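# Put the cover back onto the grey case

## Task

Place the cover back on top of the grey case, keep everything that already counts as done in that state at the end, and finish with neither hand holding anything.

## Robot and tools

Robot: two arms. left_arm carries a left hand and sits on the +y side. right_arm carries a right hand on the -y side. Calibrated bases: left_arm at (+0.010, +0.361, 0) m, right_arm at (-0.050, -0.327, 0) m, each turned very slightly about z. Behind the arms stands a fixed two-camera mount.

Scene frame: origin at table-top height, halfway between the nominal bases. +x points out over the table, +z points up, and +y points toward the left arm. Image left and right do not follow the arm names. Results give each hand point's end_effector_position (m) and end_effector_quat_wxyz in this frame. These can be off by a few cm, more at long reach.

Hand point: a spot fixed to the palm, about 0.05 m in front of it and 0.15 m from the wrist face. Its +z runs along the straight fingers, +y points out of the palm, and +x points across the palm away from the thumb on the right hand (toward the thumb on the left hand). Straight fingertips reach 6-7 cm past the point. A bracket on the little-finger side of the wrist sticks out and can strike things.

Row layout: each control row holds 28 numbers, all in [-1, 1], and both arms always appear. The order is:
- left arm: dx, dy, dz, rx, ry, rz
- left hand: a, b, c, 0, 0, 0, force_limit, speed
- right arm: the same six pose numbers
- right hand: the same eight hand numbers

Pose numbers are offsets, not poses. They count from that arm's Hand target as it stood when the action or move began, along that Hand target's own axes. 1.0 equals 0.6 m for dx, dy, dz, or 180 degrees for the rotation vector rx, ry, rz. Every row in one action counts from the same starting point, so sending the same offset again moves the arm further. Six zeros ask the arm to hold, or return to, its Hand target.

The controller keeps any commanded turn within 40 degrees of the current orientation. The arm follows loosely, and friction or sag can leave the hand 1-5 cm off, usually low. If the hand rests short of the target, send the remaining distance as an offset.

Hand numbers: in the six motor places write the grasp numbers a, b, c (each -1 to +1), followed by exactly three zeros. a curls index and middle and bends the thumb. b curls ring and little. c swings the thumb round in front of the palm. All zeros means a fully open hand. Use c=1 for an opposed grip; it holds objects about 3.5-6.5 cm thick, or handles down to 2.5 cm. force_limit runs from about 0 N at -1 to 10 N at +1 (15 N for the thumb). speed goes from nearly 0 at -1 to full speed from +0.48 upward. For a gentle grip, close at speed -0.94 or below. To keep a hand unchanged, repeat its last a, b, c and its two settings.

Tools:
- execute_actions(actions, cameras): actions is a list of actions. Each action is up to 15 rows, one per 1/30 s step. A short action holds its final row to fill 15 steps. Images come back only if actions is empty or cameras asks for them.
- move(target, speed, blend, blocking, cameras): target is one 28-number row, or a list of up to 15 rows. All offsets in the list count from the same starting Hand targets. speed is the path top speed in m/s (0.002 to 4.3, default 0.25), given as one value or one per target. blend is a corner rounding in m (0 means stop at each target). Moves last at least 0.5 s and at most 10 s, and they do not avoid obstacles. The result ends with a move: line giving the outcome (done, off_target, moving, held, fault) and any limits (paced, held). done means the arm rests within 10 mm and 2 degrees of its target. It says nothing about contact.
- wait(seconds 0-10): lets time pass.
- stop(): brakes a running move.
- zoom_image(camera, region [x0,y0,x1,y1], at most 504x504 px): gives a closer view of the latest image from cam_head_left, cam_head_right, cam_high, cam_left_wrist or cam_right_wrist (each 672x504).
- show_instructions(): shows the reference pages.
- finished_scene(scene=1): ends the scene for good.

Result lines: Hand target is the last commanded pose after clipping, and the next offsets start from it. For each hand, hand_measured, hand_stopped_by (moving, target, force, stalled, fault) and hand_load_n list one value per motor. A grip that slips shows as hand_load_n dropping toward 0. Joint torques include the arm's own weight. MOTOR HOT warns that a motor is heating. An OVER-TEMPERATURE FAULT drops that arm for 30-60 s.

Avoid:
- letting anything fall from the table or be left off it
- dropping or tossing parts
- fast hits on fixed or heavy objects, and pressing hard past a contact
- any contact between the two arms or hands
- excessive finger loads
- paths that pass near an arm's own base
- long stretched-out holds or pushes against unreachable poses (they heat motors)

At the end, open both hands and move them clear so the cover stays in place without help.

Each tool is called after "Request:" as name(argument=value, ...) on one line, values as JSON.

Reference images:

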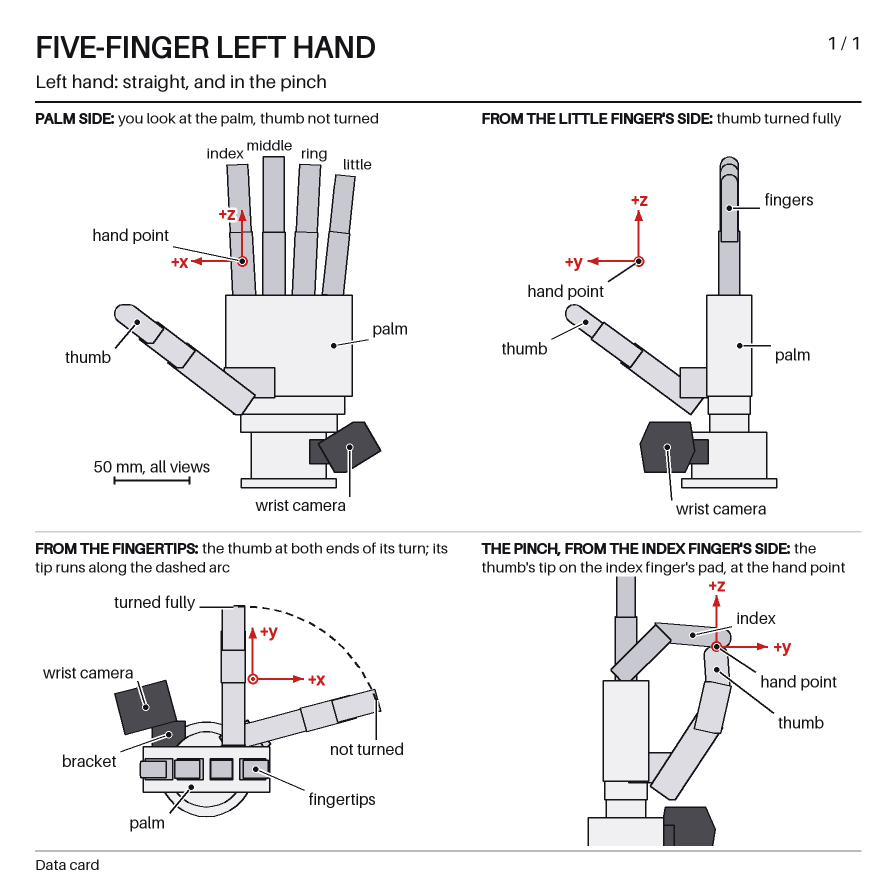

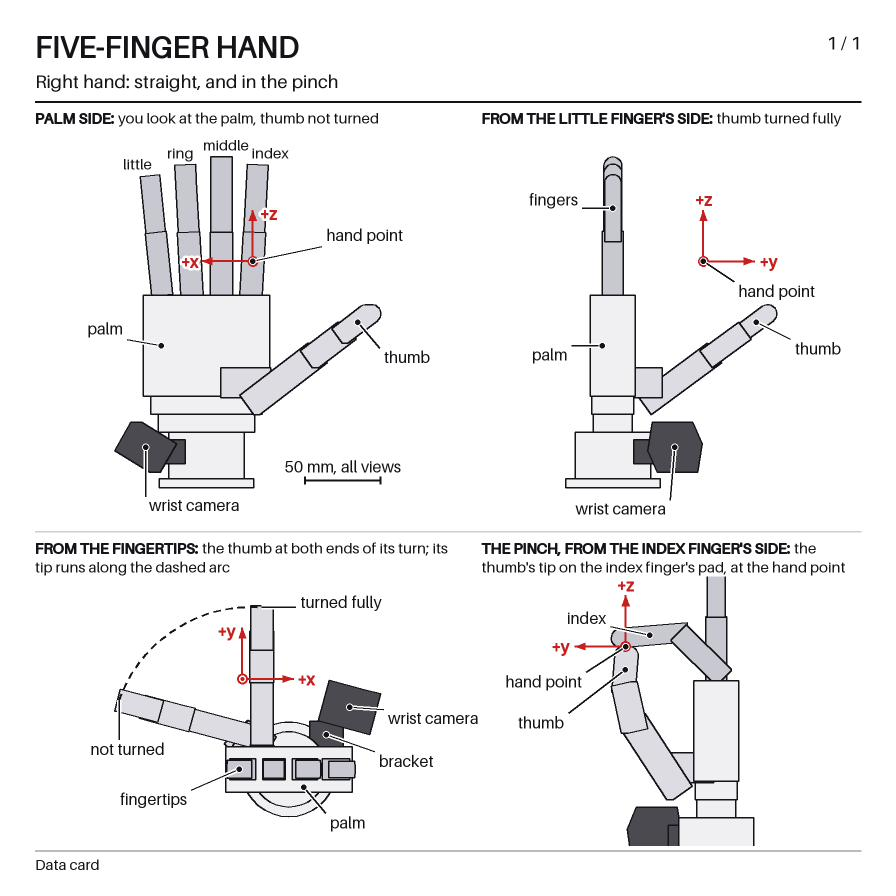

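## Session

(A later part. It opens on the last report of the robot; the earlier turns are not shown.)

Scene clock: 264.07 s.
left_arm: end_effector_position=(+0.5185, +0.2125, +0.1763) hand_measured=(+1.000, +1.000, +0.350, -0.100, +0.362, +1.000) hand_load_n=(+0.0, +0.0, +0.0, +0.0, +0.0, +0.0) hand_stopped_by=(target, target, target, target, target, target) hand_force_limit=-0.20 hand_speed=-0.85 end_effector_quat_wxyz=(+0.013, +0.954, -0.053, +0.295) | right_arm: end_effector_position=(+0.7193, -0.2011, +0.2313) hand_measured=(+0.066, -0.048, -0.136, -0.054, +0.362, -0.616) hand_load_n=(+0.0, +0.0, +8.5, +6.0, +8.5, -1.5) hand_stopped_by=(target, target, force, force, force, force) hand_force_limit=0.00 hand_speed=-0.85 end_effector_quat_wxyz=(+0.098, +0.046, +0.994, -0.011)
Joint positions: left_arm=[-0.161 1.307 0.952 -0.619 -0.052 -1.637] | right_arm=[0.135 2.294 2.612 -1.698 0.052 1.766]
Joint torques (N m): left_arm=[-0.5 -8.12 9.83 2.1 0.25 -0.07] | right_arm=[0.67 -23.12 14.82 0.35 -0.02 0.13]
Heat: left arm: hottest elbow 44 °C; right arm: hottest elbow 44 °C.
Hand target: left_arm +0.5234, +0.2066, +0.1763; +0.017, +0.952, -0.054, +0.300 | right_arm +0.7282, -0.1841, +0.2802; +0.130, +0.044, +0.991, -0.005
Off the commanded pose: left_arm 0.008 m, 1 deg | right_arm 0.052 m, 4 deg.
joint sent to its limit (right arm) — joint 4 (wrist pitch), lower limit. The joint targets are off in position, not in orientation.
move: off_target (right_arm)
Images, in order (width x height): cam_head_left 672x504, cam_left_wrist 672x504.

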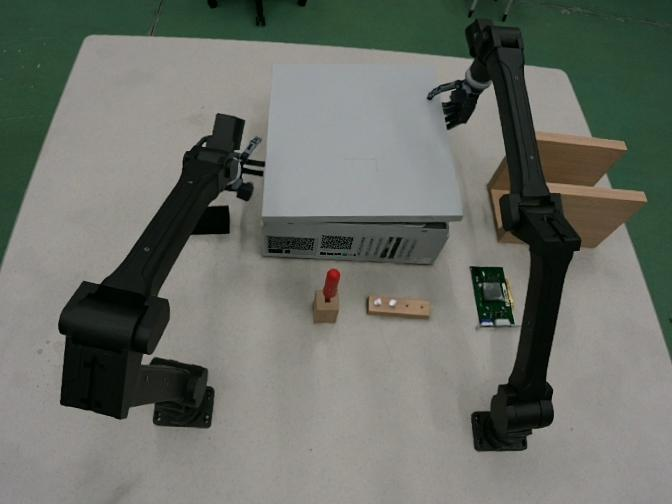

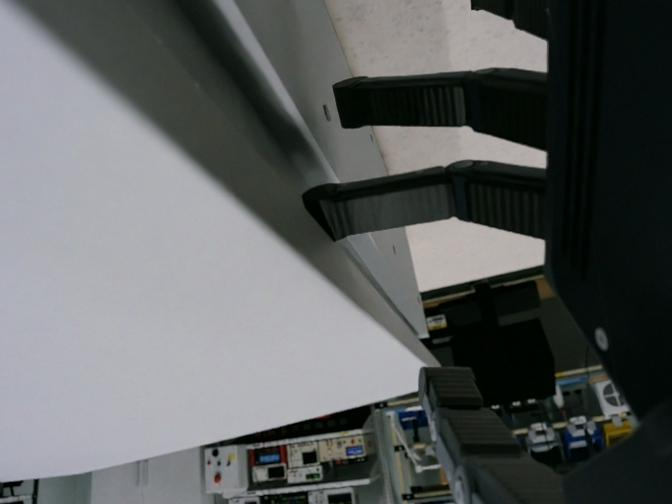

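Request:
zoom_image(camera="cam_left_wrist", region=[270, 100, 470, 250])

Request:
zoom_image(camera="cam_head_left", region=[250, 190, 350, 265])

Request:
zoom_image(camera="cam_head_left", region=[370, 200, 470, 275])

Request:
zoom_image(camera="cam_left_wrist", region=[320, 220, 520, 370])

Scaled by 2.520 from the camera's 672x504 image, which has a finer 960x720 frame.

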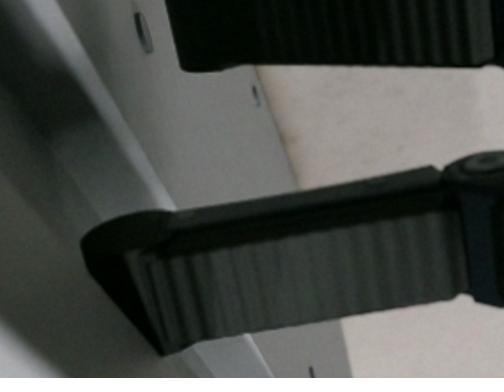

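Scaled by 5.040 from the camera's 672x504 image, which has a finer 960x720 frame.

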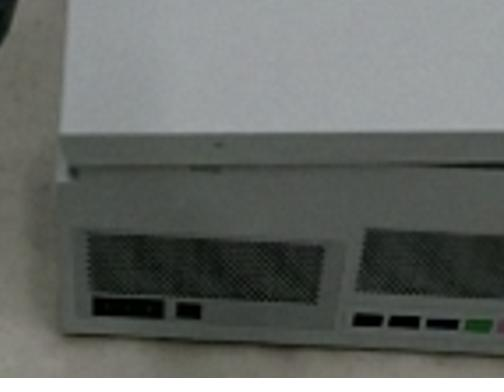

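Scaled by 5.040 from the camera's 672x504 image, which has a finer 960x720 frame.

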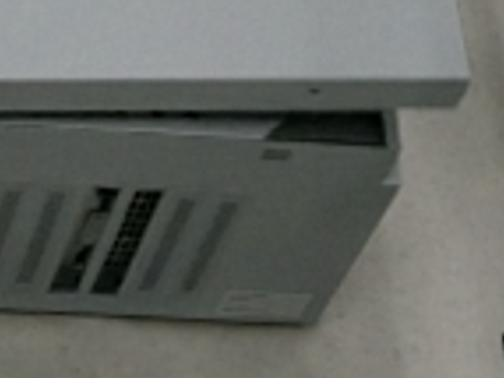

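Scaled by 2.520 from the camera's 672x504 image, which has a finer 960x720 frame.

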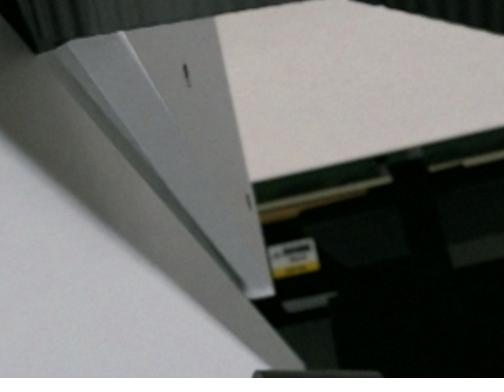

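Request:
move(target=[-0.00186,-0.01986,-0.0013,0,0,0,0.45,-1,0,0,0,0,-0.2,-0.85,0,0,0,0,0,0,0.66,0.5,1,0,0,0,0.0,-0.85], speed=0.02, cameras=["cam_head_left", "cam_left_wrist"])

Scene clock: 269.33 s.
left_arm: end_effector_position=(+0.5185, +0.2157, +0.1762) hand_measured=(+1.000, +1.000, +0.350, -0.100, +0.362, +1.000) hand_load_n=(+0.0, +0.0, +0.0, +0.0, +0.0, +0.0) hand_stopped_by=(target, target, target, target, target, target) hand_force_limit=-0.20 hand_speed=-0.85 end_effector_quat_wxyz=(+0.018, +0.954, -0.053, +0.293) | right_arm: end_effector_position=(+0.7193, -0.2011, +0.2313) hand_measured=(+0.066, -0.048, -0.136, -0.054, +0.362, -0.616) hand_load_n=(+0.0, +0.0, +8.0, +6.0, +8.5, -1.5) hand_stopped_by=(target, target, force, force, force, force) hand_force_limit=0.00 hand_speed=-0.85 end_effector_quat_wxyz=(+0.098, +0.046, +0.994, -0.011)
Joint positions: left_arm=[-0.149 1.307 0.951 -0.619 -0.036 -1.63] | right_arm=[0.135 2.294 2.612 -1.698 0.052 1.766]
Joint torques (N m): left_arm=[0.21 -9.23 9.63 2.14 0.29 0.14] | right_arm=[0.73 -23.12 14.89 0.36 -0.01 0.12]
Heat: left arm: hottest elbow 44 °C; right arm: hottest elbow 46 °C.
Hand target: left_arm +0.5234, +0.2185, +0.1764; +0.018, +0.952, -0.054, +0.300 | right_arm +0.7282, -0.1841, +0.2802; +0.130, +0.044, +0.991, -0.005
Off the commanded pose: left_arm 0.006 m, 1 deg | right_arm 0.053 m, 4 deg.
joint sent to its limit (right arm) — joint 4 (wrist pitch), lower limit. The joint targets are off in position, not in orientation.
move: off_target (right_arm)
Images, in order (width x height): cam_head_left 672x504, cam_left_wrist 672x504.

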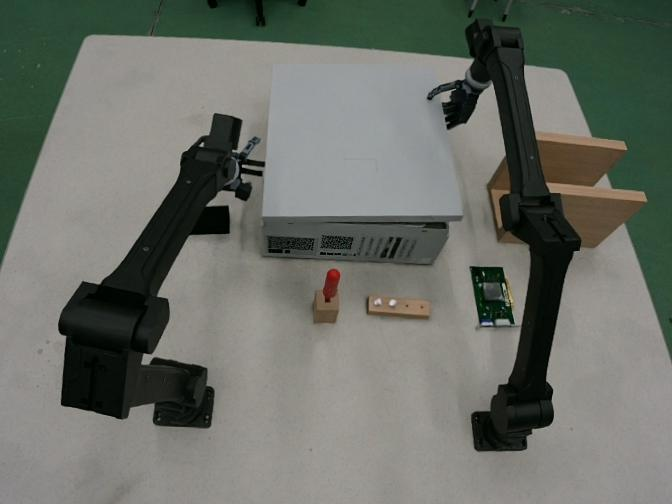

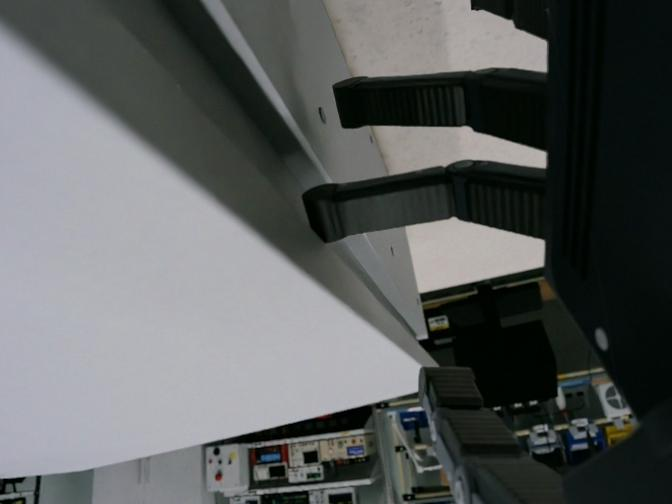

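Request:
zoom_image(camera="cam_left_wrist", region=[250, 80, 450, 230])

Request:
zoom_image(camera="cam_head_left", region=[250, 190, 350, 265])

Scaled by 2.520 from the camera's 672x504 image, which has a finer 960x720 frame.

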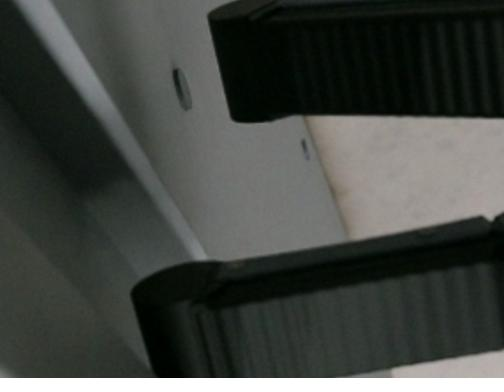

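Scaled by 5.040 from the camera's 672x504 image, which has a finer 960x720 frame.

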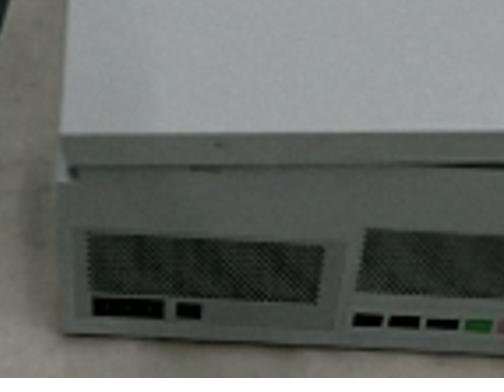

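Request:
zoom_image(camera="cam_left_wrist", region=[160, 0, 400, 180])

Request:
zoom_image(camera="cam_left_wrist", region=[290, 220, 450, 380])

Scaled by 2.100 from the camera's 672x504 image, which has a finer 960x720 frame.

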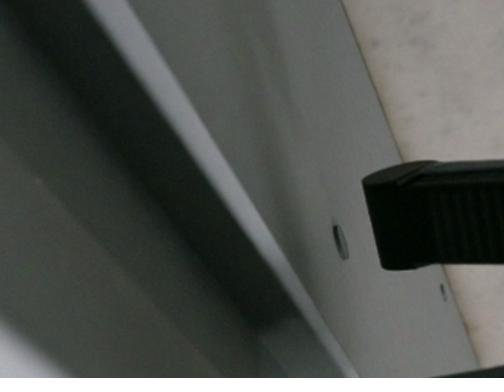

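Scaled by 3.150 from the camera's 672x504 image, which has a finer 960x720 frame.

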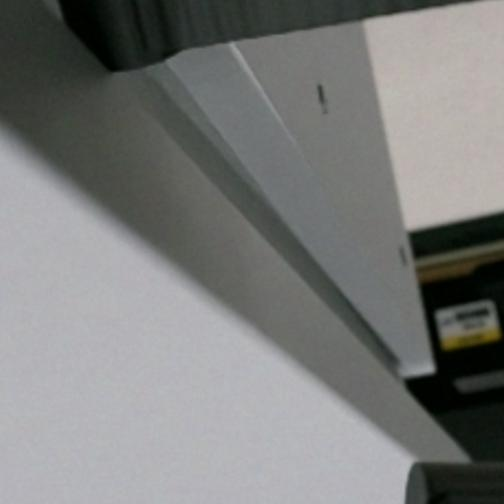

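Request:
wait(seconds=0.1, cameras=["cam_high"])

Request:
zoom_image(camera="cam_high", region=[320, 130, 400, 190])

Request:
zoom_image(camera="cam_high", region=[450, 250, 550, 325])

Request:
zoom_image(camera="cam_high", region=[320, 390, 420, 465])

Request:
zoom_image(camera="cam_high", region=[170, 220, 250, 280])

Scene clock: 271.73 s.
left_arm: end_effector_position=(+0.5185, +0.2157, +0.1761) hand_measured=(+1.000, +1.000, +0.350, -0.100, +0.362, +1.000) hand_load_n=(+0.0, +0.0, +0.0, +0.0, +0.0, +0.0) hand_stopped_by=(target, target, target, target, target, target) hand_force_limit=-0.20 hand_speed=-0.85 end_effector_quat_wxyz=(+0.018, +0.954, -0.053, +0.293) | right_arm: end_effector_position=(+0.7193, -0.2011, +0.2313) hand_measured=(+0.066, -0.048, -0.136, -0.054, +0.362, -0.616) hand_load_n=(+0.0, +0.0, +8.5, +6.0, +8.5, -2.0) hand_stopped_by=(target, target, force, force, force, force) hand_force_limit=0.00 hand_speed=-0.85 end_effector_quat_wxyz=(+0.098, +0.046, +0.994, -0.011)
Joint positions: left_arm=[-0.149 1.307 0.951 -0.619 -0.036 -1.629] | right_arm=[0.135 2.294 2.612 -1.698 0.052 1.766]
Joint torques (N m): left_arm=[0.21 -7.65 9.51 2.06 0.25 0.12] | right_arm=[0.67 -23.12 14.87 0.35 -0.01 0.13]
Heat: left arm: hottest elbow 43 °C; right arm: hottest elbow 46 °C.
Hand target: left_arm +0.5234, +0.2185, +0.1764; +0.018, +0.952, -0.054, +0.300 | right_arm +0.7282, -0.1841, +0.2802; +0.130, +0.044, +0.991, -0.005
Off the commanded pose: left_arm 0.006 m, 1 deg | right_arm 0.053 m, 4 deg.
wait: 0.10 s; at rest from the start
Images, in order (width x height): cam_high 672x504.

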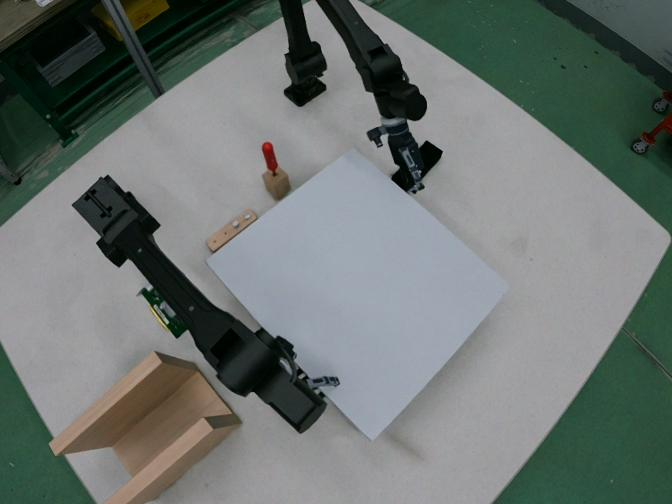

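Scaled by 6.300 from the camera's 672x504 image, which has a finer 960x720 frame.

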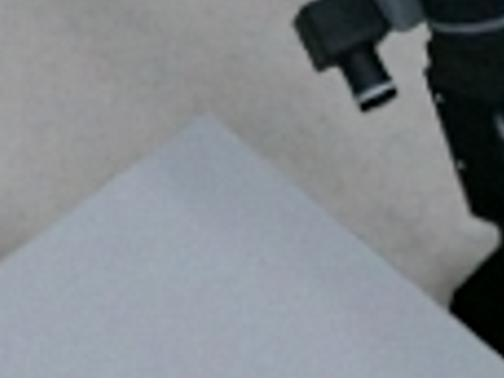

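Scaled by 5.040 from the camera's 672x504 image, which has a finer 960x720 frame.

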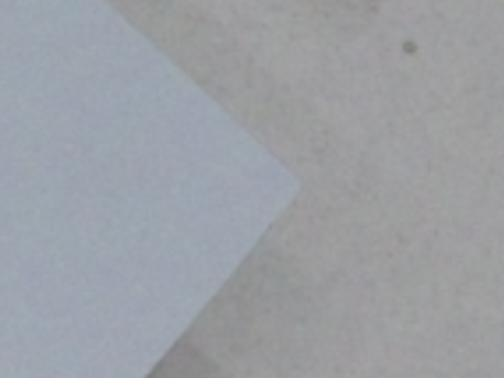

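Scaled by 5.040 from the camera's 672x504 image, which has a finer 960x720 frame.

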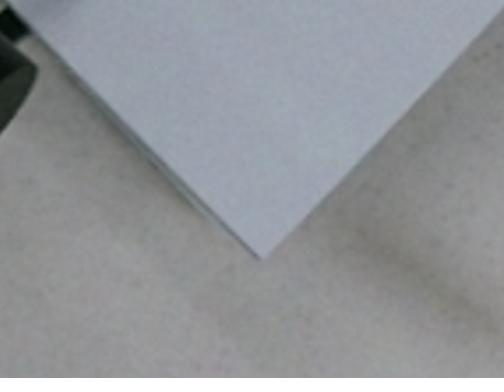

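Scaled by 6.300 from the camera's 672x504 image, which has a finer 960x720 frame.

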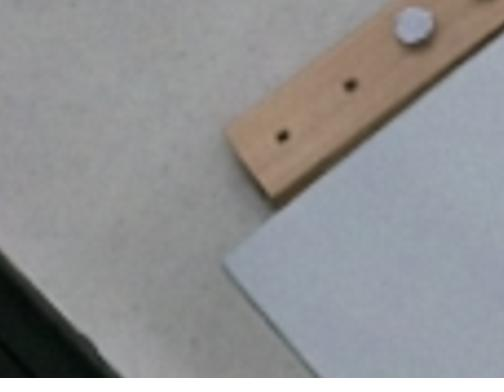

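Request:
move(target=[-0.00186,-0.01986,-0.0013,0,0,0,0.45,-1,0,0,0,0,-0.2,-0.85,0,0,0,0,0,0,0.66,0.5,1,0,0,0,0.0,-0.85], speed=0.02, cameras=["cam_head_left", "cam_left_wrist"])

Request:
zoom_image(camera="cam_left_wrist", region=[250, 80, 490, 260])

Request:
zoom_image(camera="cam_head_left", region=[250, 190, 350, 265])

Scene clock: 275.33 s.
left_arm: end_effector_position=(+0.5190, +0.2274, +0.1738) hand_measured=(+1.000, +1.000, +0.350, -0.100, +0.362, +1.000) hand_load_n=(+0.0, +0.0, +0.0, +0.0, +0.0, +0.0) hand_stopped_by=(target, target, target, target, target, target) hand_force_limit=-0.20 hand_speed=-0.85 end_effector_quat_wxyz=(+0.018, +0.955, -0.053, +0.291) | right_arm: end_effector_position=(+0.7193, -0.2011, +0.2313) hand_measured=(+0.066, -0.048, -0.136, -0.054, +0.362, -0.616) hand_load_n=(+0.0, +0.0, +8.5, +6.0, +8.5, -1.5) hand_stopped_by=(target, target, force, force, force, force) hand_force_limit=0.00 hand_speed=-0.85 end_effector_quat_wxyz=(+0.098, +0.046, +0.994, -0.011)
Joint positions: left_arm=[-0.119 1.307 0.947 -0.619 -0.019 -1.605] | right_arm=[0.135 2.294 2.612 -1.698 0.052 1.766]
Joint torques (N m): left_arm=[0.26 -8.7 9.65 2.06 0.24 0.12] | right_arm=[0.67 -23 14.86 0.35 -0.02 0.12]
Heat: left arm: hottest elbow 43 °C; right arm: hottest elbow 47 °C.
Hand target: left_arm +0.5234, +0.2304, +0.1764; +0.018, +0.952, -0.054, +0.300 | right_arm +0.7282, -0.1841, +0.2802; +0.130, +0.044, +0.991, -0.005
Off the commanded pose: left_arm 0.006 m, 1 deg | right_arm 0.053 m, 4 deg.
joint sent to its limit (right arm) — joint 4 (wrist pitch), lower limit. The joint targets are off in position, not in orientation.
move: off_target (right_arm)
Images, in order (width x height): cam_head_left 672x504, cam_left_wrist 672x504.

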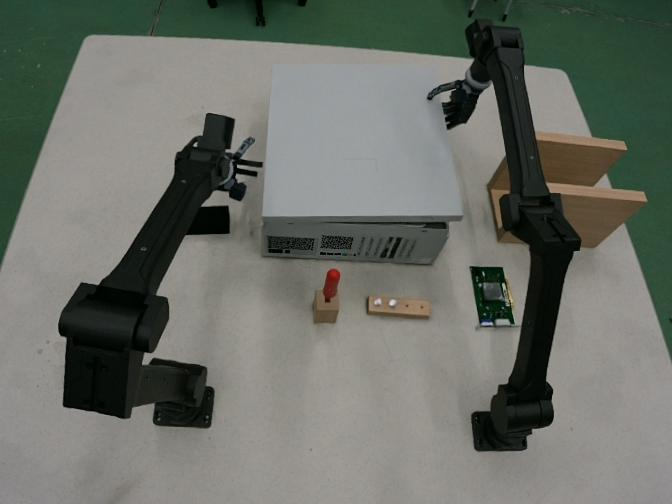

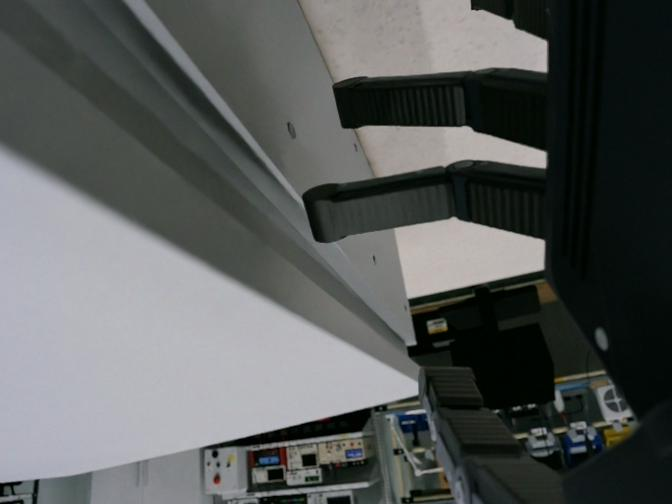

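Scaled by 2.100 from the camera's 672x504 image, which has a finer 960x720 frame.

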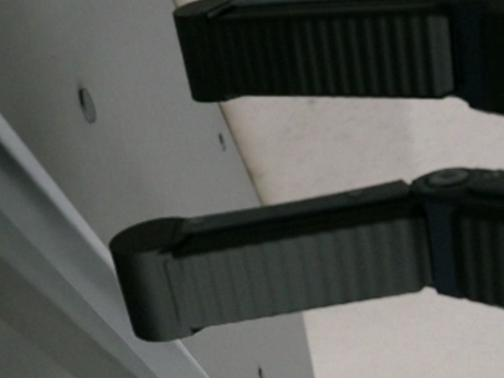

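Scaled by 5.040 from the camera's 672x504 image, which has a finer 960x720 frame.

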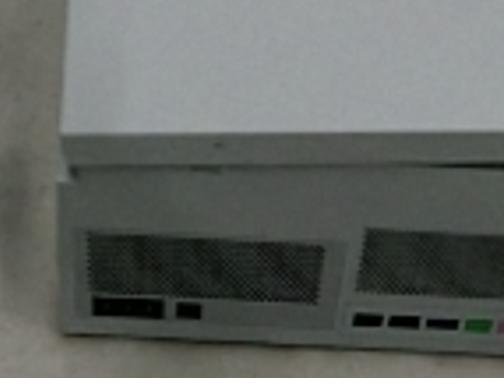

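Request:
zoom_image(camera="cam_left_wrist", region=[60, 0, 320, 195])

Request:
zoom_image(camera="cam_left_wrist", region=[230, 190, 450, 355])

Scaled by 1.938 from the camera's 672x504 image, which has a finer 960x720 frame.

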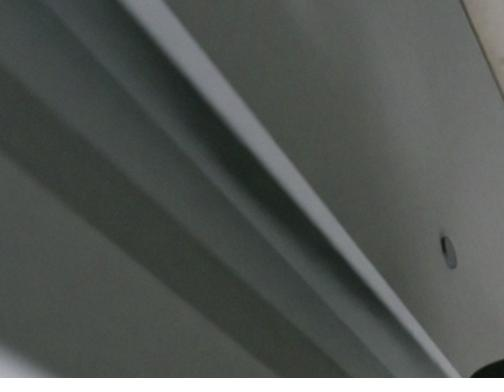

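Scaled by 2.291 from the camera's 672x504 image, which has a finer 960x720 frame.

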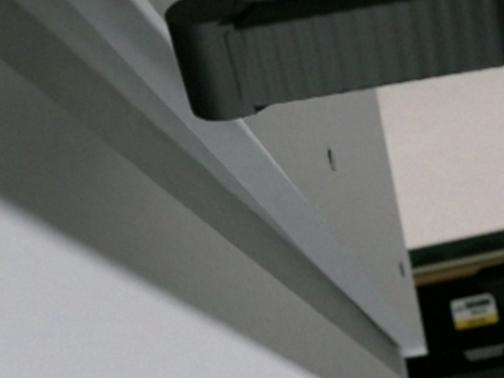

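Request:
zoom_image(camera="cam_left_wrist", region=[150, 60, 270, 150])

Request:
zoom_image(camera="cam_left_wrist", region=[320, 260, 440, 380])

Scaled by 4.200 from the camera's 672x504 image, which has a finer 960x720 frame.

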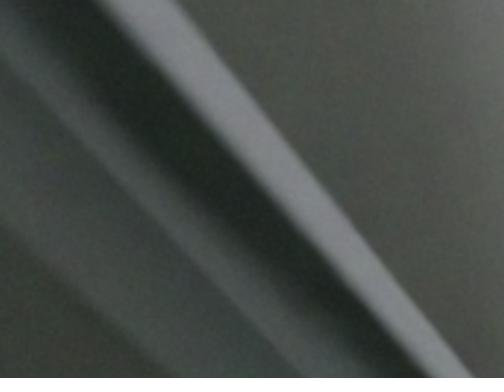

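Scaled by 4.200 from the camera's 672x504 image, which has a finer 960x720 frame.

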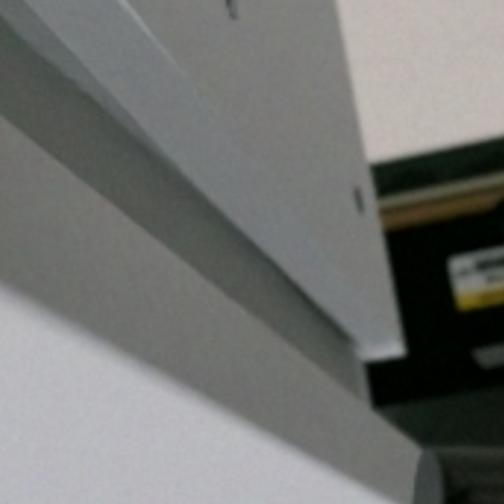

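Request:
zoom_image(camera="cam_left_wrist", region=[385, 315, 435, 365])

Scaled by 10.080 from the camera's 672x504 image, which has a finer 960x720 frame.

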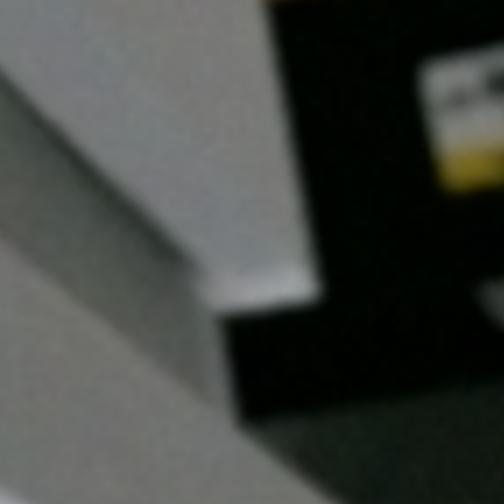

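Request:
move(target=[0.1848,-0.0387,0.1230,0,0,0,0.45,-1,0,0,0,0,-0.2,-0.85,0,0,0,0,0,0,0.66,0.5,1,0,0,0,0.0,-0.85], speed=0.1, cameras=["cam_left_wrist", "cam_head_left"])

Scene clock: 293.87 s.
left_arm: end_effector_position=(+0.6427, +0.2356, +0.1665) hand_measured=(+1.000, +1.000, +0.350, -0.100, +0.362, +1.000) hand_load_n=(+0.0, +0.0, +0.0, +0.5, -0.5, +0.0) hand_stopped_by=(target, target, target, target, target, target) hand_force_limit=-0.20 hand_speed=-0.85 end_effector_quat_wxyz=(+0.019, +0.955, -0.053, +0.292) | right_arm: end_effector_position=(+0.7193, -0.2011, +0.2313) hand_measured=(+0.066, -0.048, -0.136, -0.054, +0.362, -0.616) hand_load_n=(+0.0, +0.0, +8.5, +6.0, +8.5, -2.0) hand_stopped_by=(target, target, force, force, force, force) hand_force_limit=0.00 hand_speed=-0.85 end_effector_quat_wxyz=(+0.098, +0.046, +0.994, -0.011)
Joint positions: left_arm=[-0.066 1.624 1.267 -0.62 0.011 -1.562] | right_arm=[0.135 2.294 2.612 -1.698 0.052 1.766]
Joint torques (N m): left_arm=[0.26 -12.51 13.74 0.75 0.32 0.17] | right_arm=[0.67 -23.12 14.87 0.36 -0.02 0.13]
Heat: left arm: hottest elbow 43 °C; right arm: hottest elbow 50 °C.
Hand target: left_arm +0.6583, +0.2386, +0.1795; +0.018, +0.952, -0.054, +0.300 | right_arm +0.7282, -0.1841, +0.2802; +0.130, +0.044, +0.991, -0.005
Off the commanded pose: left_arm 0.021 m, 1 deg | right_arm 0.053 m, 4 deg.
joint sent to its limit (right arm) — joint 4 (wrist pitch), lower limit. The joint targets are off in position, not in orientation.
move: off_target (left_arm, right_arm)
Images, in order (width x height): cam_head_left 672x504, cam_left_wrist 672x504.

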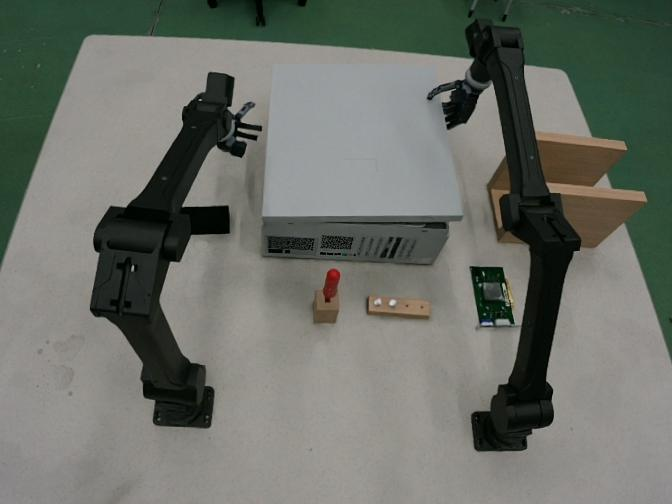

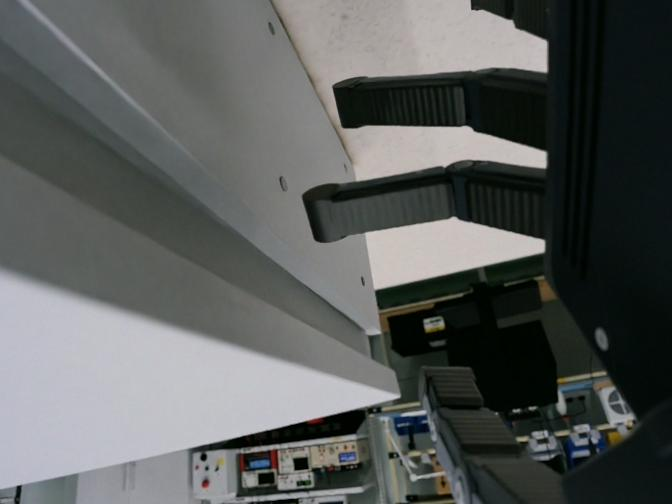

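Now the far-left corner is visible.

Request:
zoom_image(camera="cam_left_wrist", region=[330, 300, 430, 420])

Request:
zoom_image(camera="cam_left_wrist", region=[150, 150, 390, 330])

Scaled by 4.200 from the camera's 672x504 image, which has a finer 960x720 frame.

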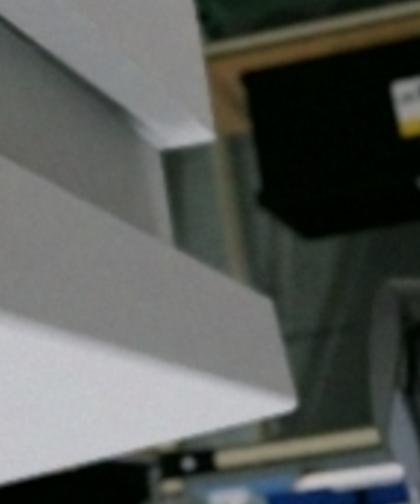

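Scaled by 2.100 from the camera's 672x504 image, which has a finer 960x720 frame.

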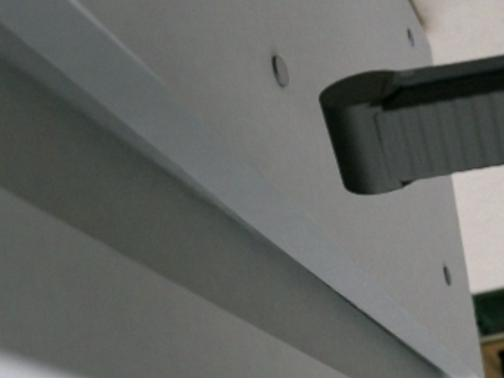

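Request:
zoom_image(camera="cam_left_wrist", region=[310, 90, 410, 210])

Request:
zoom_image(camera="cam_left_wrist", region=[0, 0, 240, 240])

Scaled by 4.200 from the camera's 672x504 image, which has a finer 960x720 frame.

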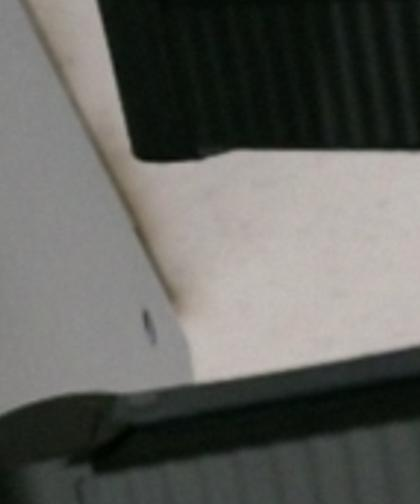

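Scaled by 2.100 from the camera's 672x504 image, which has a finer 960x720 frame.

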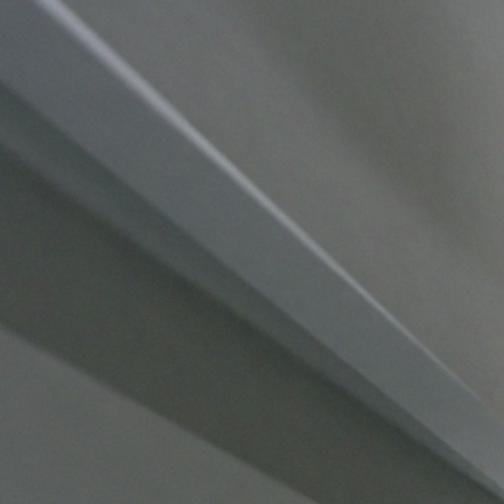

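Request:
move(target=[0.0129,0,-0.0184,0,0,0,0.45,-1,0,0,0,0,-0.2,-0.85,0,0,0,0,0,0,0.66,0.5,1,0,0,0,0.0,-0.85], speed=0.1)

Scene clock: 302.77 s.
left_arm: end_effector_position=(+0.6436, +0.2355, +0.1733) hand_measured=(+1.000, +1.000, +0.350, -0.100, +0.362, +1.000) hand_load_n=(+0.0, +0.0, +0.0, +0.5, +0.0, +0.0) hand_stopped_by=(target, target, target, target, target, target) hand_force_limit=-0.20 hand_speed=-0.85 end_effector_quat_wxyz=(+0.018, +0.956, -0.053, +0.287) | right_arm: end_effector_position=(+0.7193, -0.2011, +0.2313) hand_measured=(+0.066, -0.048, -0.136, -0.054, +0.362, -0.616) hand_load_n=(+0.0, +0.0, +8.0, +6.0, +8.5, -1.5) hand_stopped_by=(target, target, force, force, force, force) hand_force_limit=0.00 hand_speed=-0.85 end_effector_quat_wxyz=(+0.098, +0.046, +0.994, -0.011)
Joint positions: left_arm=[-0.066 1.624 1.291 -0.655 0.011 -1.562] | right_arm=[0.135 2.294 2.612 -1.698 0.052 1.766]
Joint torques (N m): left_arm=[0.15 -13.04 13.81 0.73 0.24 0.07] | right_arm=[0.73 -23.06 14.87 0.36 -0.02 0.12]
Heat: left arm: hottest elbow 45 °C; right arm: hottest elbow 51 °C.
Hand target: left_arm +0.6582, +0.2387, +0.1928; +0.018, +0.952, -0.054, +0.300 | right_arm +0.7282, -0.1841, +0.2802; +0.130, +0.044, +0.991, -0.005
Off the commanded pose: left_arm 0.025 m, 2 deg | right_arm 0.053 m, 4 deg.
joint sent to its limit (right arm) — joint 4 (wrist pitch), lower limit. The joint targets are off in position, not in orientation.
move: off_target (left_arm, right_arm)

Request:
move(target=[0.0086,0,-0.01227,0,0,0,0.45,-1,0,0,0,0,-0.2,-0.85,0,0,0,0,0,0,0.66,0.5,1,0,0,0,0.0,-0.85], speed=0.05)

Scene clock: 303.93 s.
left_arm: end_effector_position=(+0.6441, +0.2354, +0.1779) hand_measured=(+1.000, +1.000, +0.350, -0.100, +0.362, +1.000) hand_load_n=(+0.0, +0.0, +0.5, +0.0, +0.0, +0.0) hand_stopped_by=(target, target, target, target, target, target) hand_force_limit=-0.20 hand_speed=-0.85 end_effector_quat_wxyz=(+0.018, +0.957, -0.053, +0.283) | right_arm: end_effector_position=(+0.7193, -0.2011, +0.2313) hand_measured=(+0.066, -0.048, -0.136, -0.054, +0.362, -0.616) hand_load_n=(+0.0, +0.0, +8.0, +6.5, +8.5, -2.0) hand_stopped_by=(target, target, force, force, force, force) hand_force_limit=0.00 hand_speed=-0.85 end_effector_quat_wxyz=(+0.098, +0.046, +0.994, -0.011)
Joint positions: left_arm=[-0.066 1.624 1.307 -0.678 0.011 -1.562] | right_arm=[0.135 2.294 2.612 -1.698 0.052 1.766]
Joint torques (N m): left_arm=[-0.21 -13.92 13.86 0.73 0.28 0.13] | right_arm=[0.73 -23.12 14.87 0.34 -0.02 0.13]
Heat: left arm: hottest elbow 45 °C; right arm: hottest elbow 51 °C.
Hand target: left_arm +0.6583, +0.2387, +0.2019; +0.018, +0.952, -0.054, +0.300 | right_arm +0.7282, -0.1841, +0.2802; +0.130, +0.044, +0.991, -0.005
Off the commanded pose: left_arm 0.028 m, 2 deg | right_arm 0.053 m, 4 deg.
joint sent to its limit (right arm) — joint 4 (wrist pitch), lower limit. The joint targets are off in position, not in orientation.
move: off_target (left_arm, right_arm)

Request:
move(target=[0.0071,0.0556,0.0009,0,0,0,0.45,-1,0,0,0,0,-0.2,-0.85,0,0,0,0,0,0,0.66,0.5,1,0,0,0,0.0,-0.85], speed=0.05, cameras=["cam_left_wrist", "cam_head_left"])

Request:
zoom_image(camera="cam_left_wrist", region=[220, 140, 440, 420])

Scene clock: 305.57 s.
left_arm: end_effector_position=(+0.6432, +0.2153, +0.1814) hand_measured=(+1.000, +1.000, +0.350, -0.100, +0.362, +1.000) hand_load_n=(+0.0, +0.0, +0.0, +1.0, +0.0, +0.0) hand_stopped_by=(target, target, target, target, target, target) hand_force_limit=-0.20 hand_speed=-0.85 end_effector_quat_wxyz=(+0.013, +0.957, -0.053, +0.284) | right_arm: end_effector_position=(+0.7192, -0.2012, +0.2313) hand_measured=(+0.066, -0.048, -0.136, -0.054, +0.362, -0.616) hand_load_n=(+0.0, +0.0, +8.5, +6.0, +8.5, -1.5) hand_stopped_by=(target, target, force, force, force, force) hand_force_limit=0.00 hand_speed=-0.85 end_effector_quat_wxyz=(+0.098, +0.046, +0.994, -0.011)
Joint positions: left_arm=[-0.109 1.624 1.318 -0.689 -0.022 -1.594] | right_arm=[0.135 2.294 2.612 -1.699 0.052 1.766]
Joint torques (N m): left_arm=[-1.44 -12.04 14.12 0.72 0.19 -0.09] | right_arm=[0.67 -23.18 14.84 0.36 -0.02 0.12]
Heat: left arm: hottest elbow 46 °C; right arm: hottest elbow 51 °C.
Hand target: left_arm +0.6582, +0.2050, +0.2039; +0.018, +0.952, -0.054, +0.300 | right_arm +0.7282, -0.1841, +0.2802; +0.130, +0.044, +0.990, -0.005
Off the commanded pose: left_arm 0.029 m, 2 deg | right_arm 0.053 m, 4 deg.
joint sent to its limit (right arm) — joint 4 (wrist pitch), lower limit. The joint targets are off in position, not in orientation.
move: off_target (left_arm, right_arm)
Images, in order (width x height): cam_head_left 672x504, cam_left_wrist 672x504.

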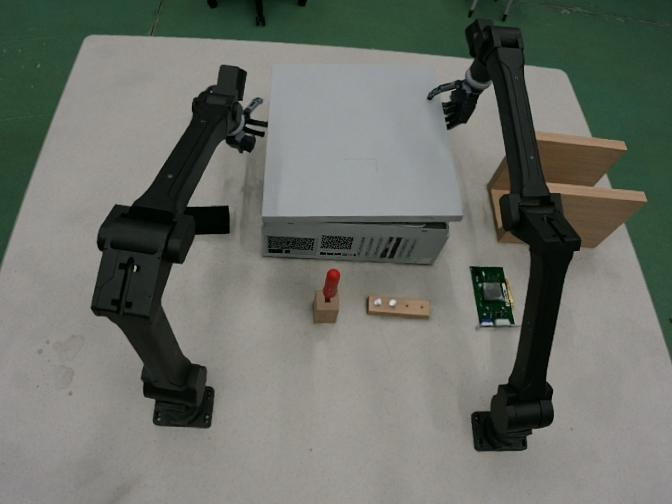

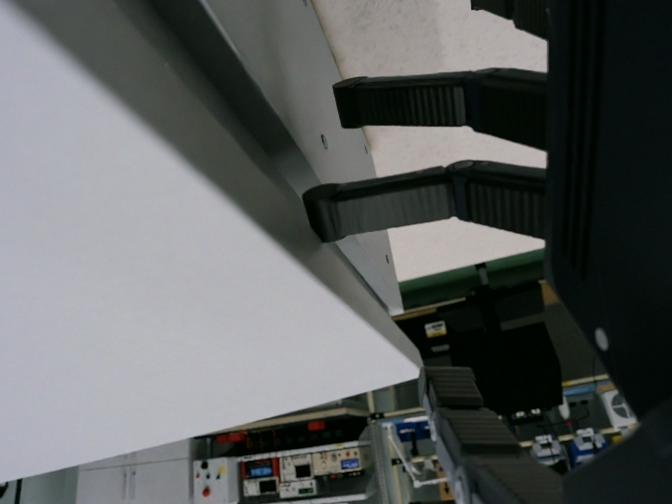

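Scaled by 1.800 from the camera's 672x504 image, which has a finer 960x720 frame.

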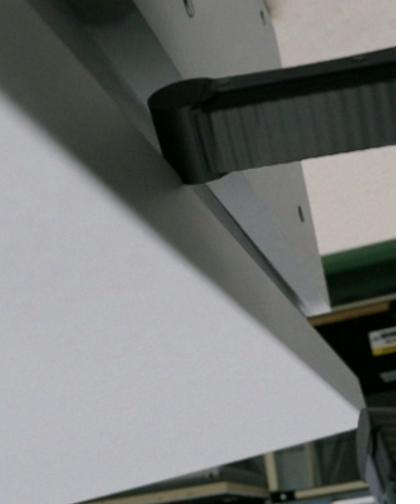

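Request:
move(target=[-0.001,0.0199,0.0055,0,0,0,0.45,-1,0,0,0,0,-0.2,-0.85,0,0,0,0,0,0,0.66,0.5,1,0,0,0,0.0,-0.85], speed=0.03, cameras=["cam_left_wrist", "cam_head_left"])

Request:
zoom_image(camera="cam_left_wrist", region=[220, 140, 440, 420])

Request:
zoom_image(camera="cam_head_left", region=[250, 190, 350, 265])

Scene clock: 307.03 s.
left_arm: end_effector_position=(+0.6436, +0.2117, +0.1803) hand_measured=(+1.000, +1.000, +0.350, -0.100, +0.362, +1.000) hand_load_n=(+0.0, +0.0, +0.0, +0.5, +0.0, +0.0) hand_stopped_by=(target, target, target, target, target, target) hand_force_limit=-0.20 hand_speed=-0.85 end_effector_quat_wxyz=(+0.008, +0.958, -0.047, +0.284) | right_arm: end_effector_position=(+0.7192, -0.2012, +0.2313) hand_measured=(+0.066, -0.048, -0.136, -0.054, +0.362, -0.616) hand_load_n=(+0.0, +0.0, +8.5, +6.0, +8.5, -1.5) hand_stopped_by=(target, target, force, force, force, force) hand_force_limit=0.00 hand_speed=-0.85 end_effector_quat_wxyz=(+0.098, +0.046, +0.994, -0.011)
Joint positions: left_arm=[-0.12 1.625 1.318 -0.689 -0.04 -1.613] | right_arm=[0.135 2.294 2.612 -1.699 0.052 1.766]
Joint torques (N m): left_arm=[-2.37 -12.04 14.34 0.83 0.34 -0.12] | right_arm=[0.67 -23.12 14.87 0.38 -0.02 0.12]
Heat: left arm: hottest elbow 46 °C; right arm: hottest elbow 51 °C.
Hand target: left_arm +0.6583, +0.1931, +0.2009; +0.017, +0.952, -0.054, +0.300 | right_arm +0.7282, -0.1841, +0.2802; +0.130, +0.044, +0.990, -0.005
Off the commanded pose: left_arm 0.031 m, 2 deg | right_arm 0.053 m, 4 deg.
joint sent to its limit (right arm) — joint 4 (wrist pitch), lower limit. The joint targets are off in position, not in orientation.
move: off_target (left_arm, right_arm)
Images, in order (width x height): cam_head_left 672x504, cam_left_wrist 672x504.

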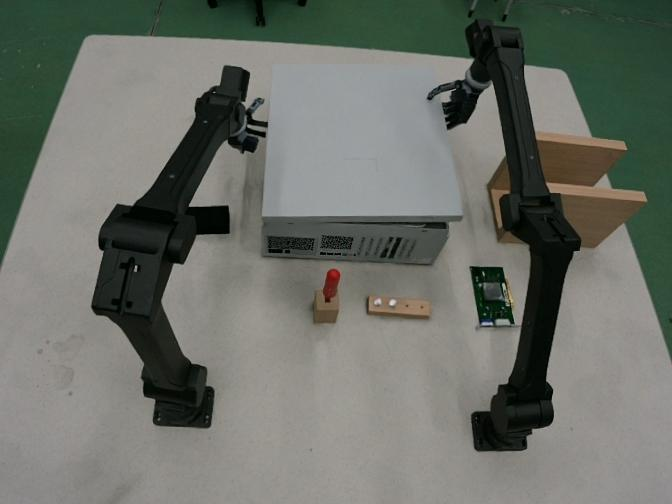

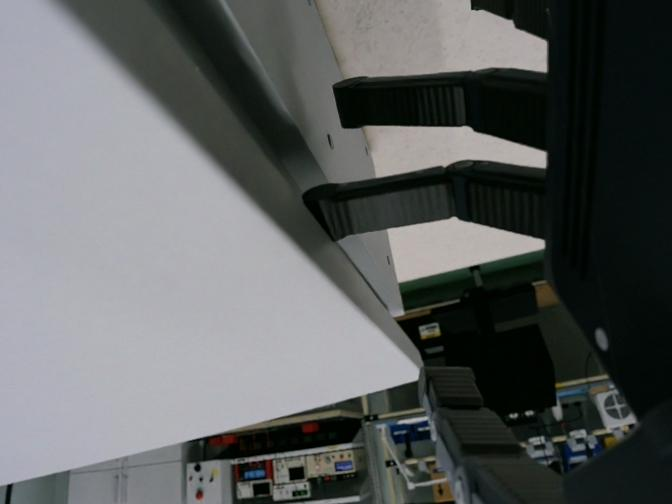

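Scaled by 1.800 from the camera's 672x504 image, which has a finer 960x720 frame.

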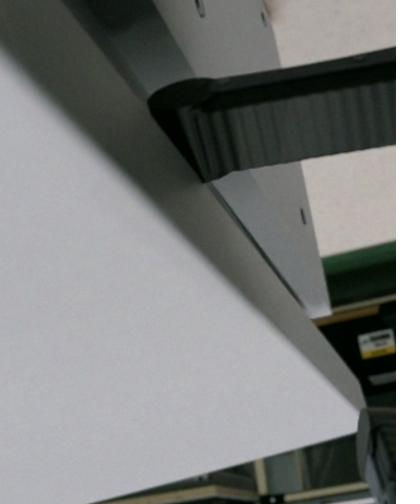

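Scaled by 5.040 from the camera's 672x504 image, which has a finer 960x720 frame.

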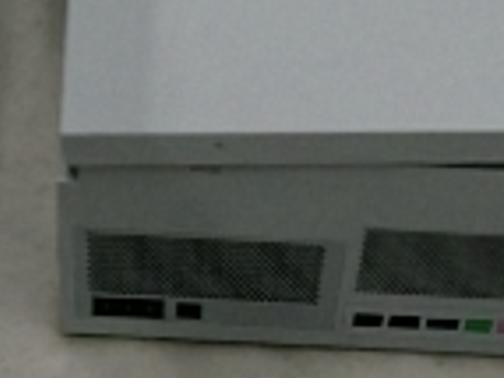

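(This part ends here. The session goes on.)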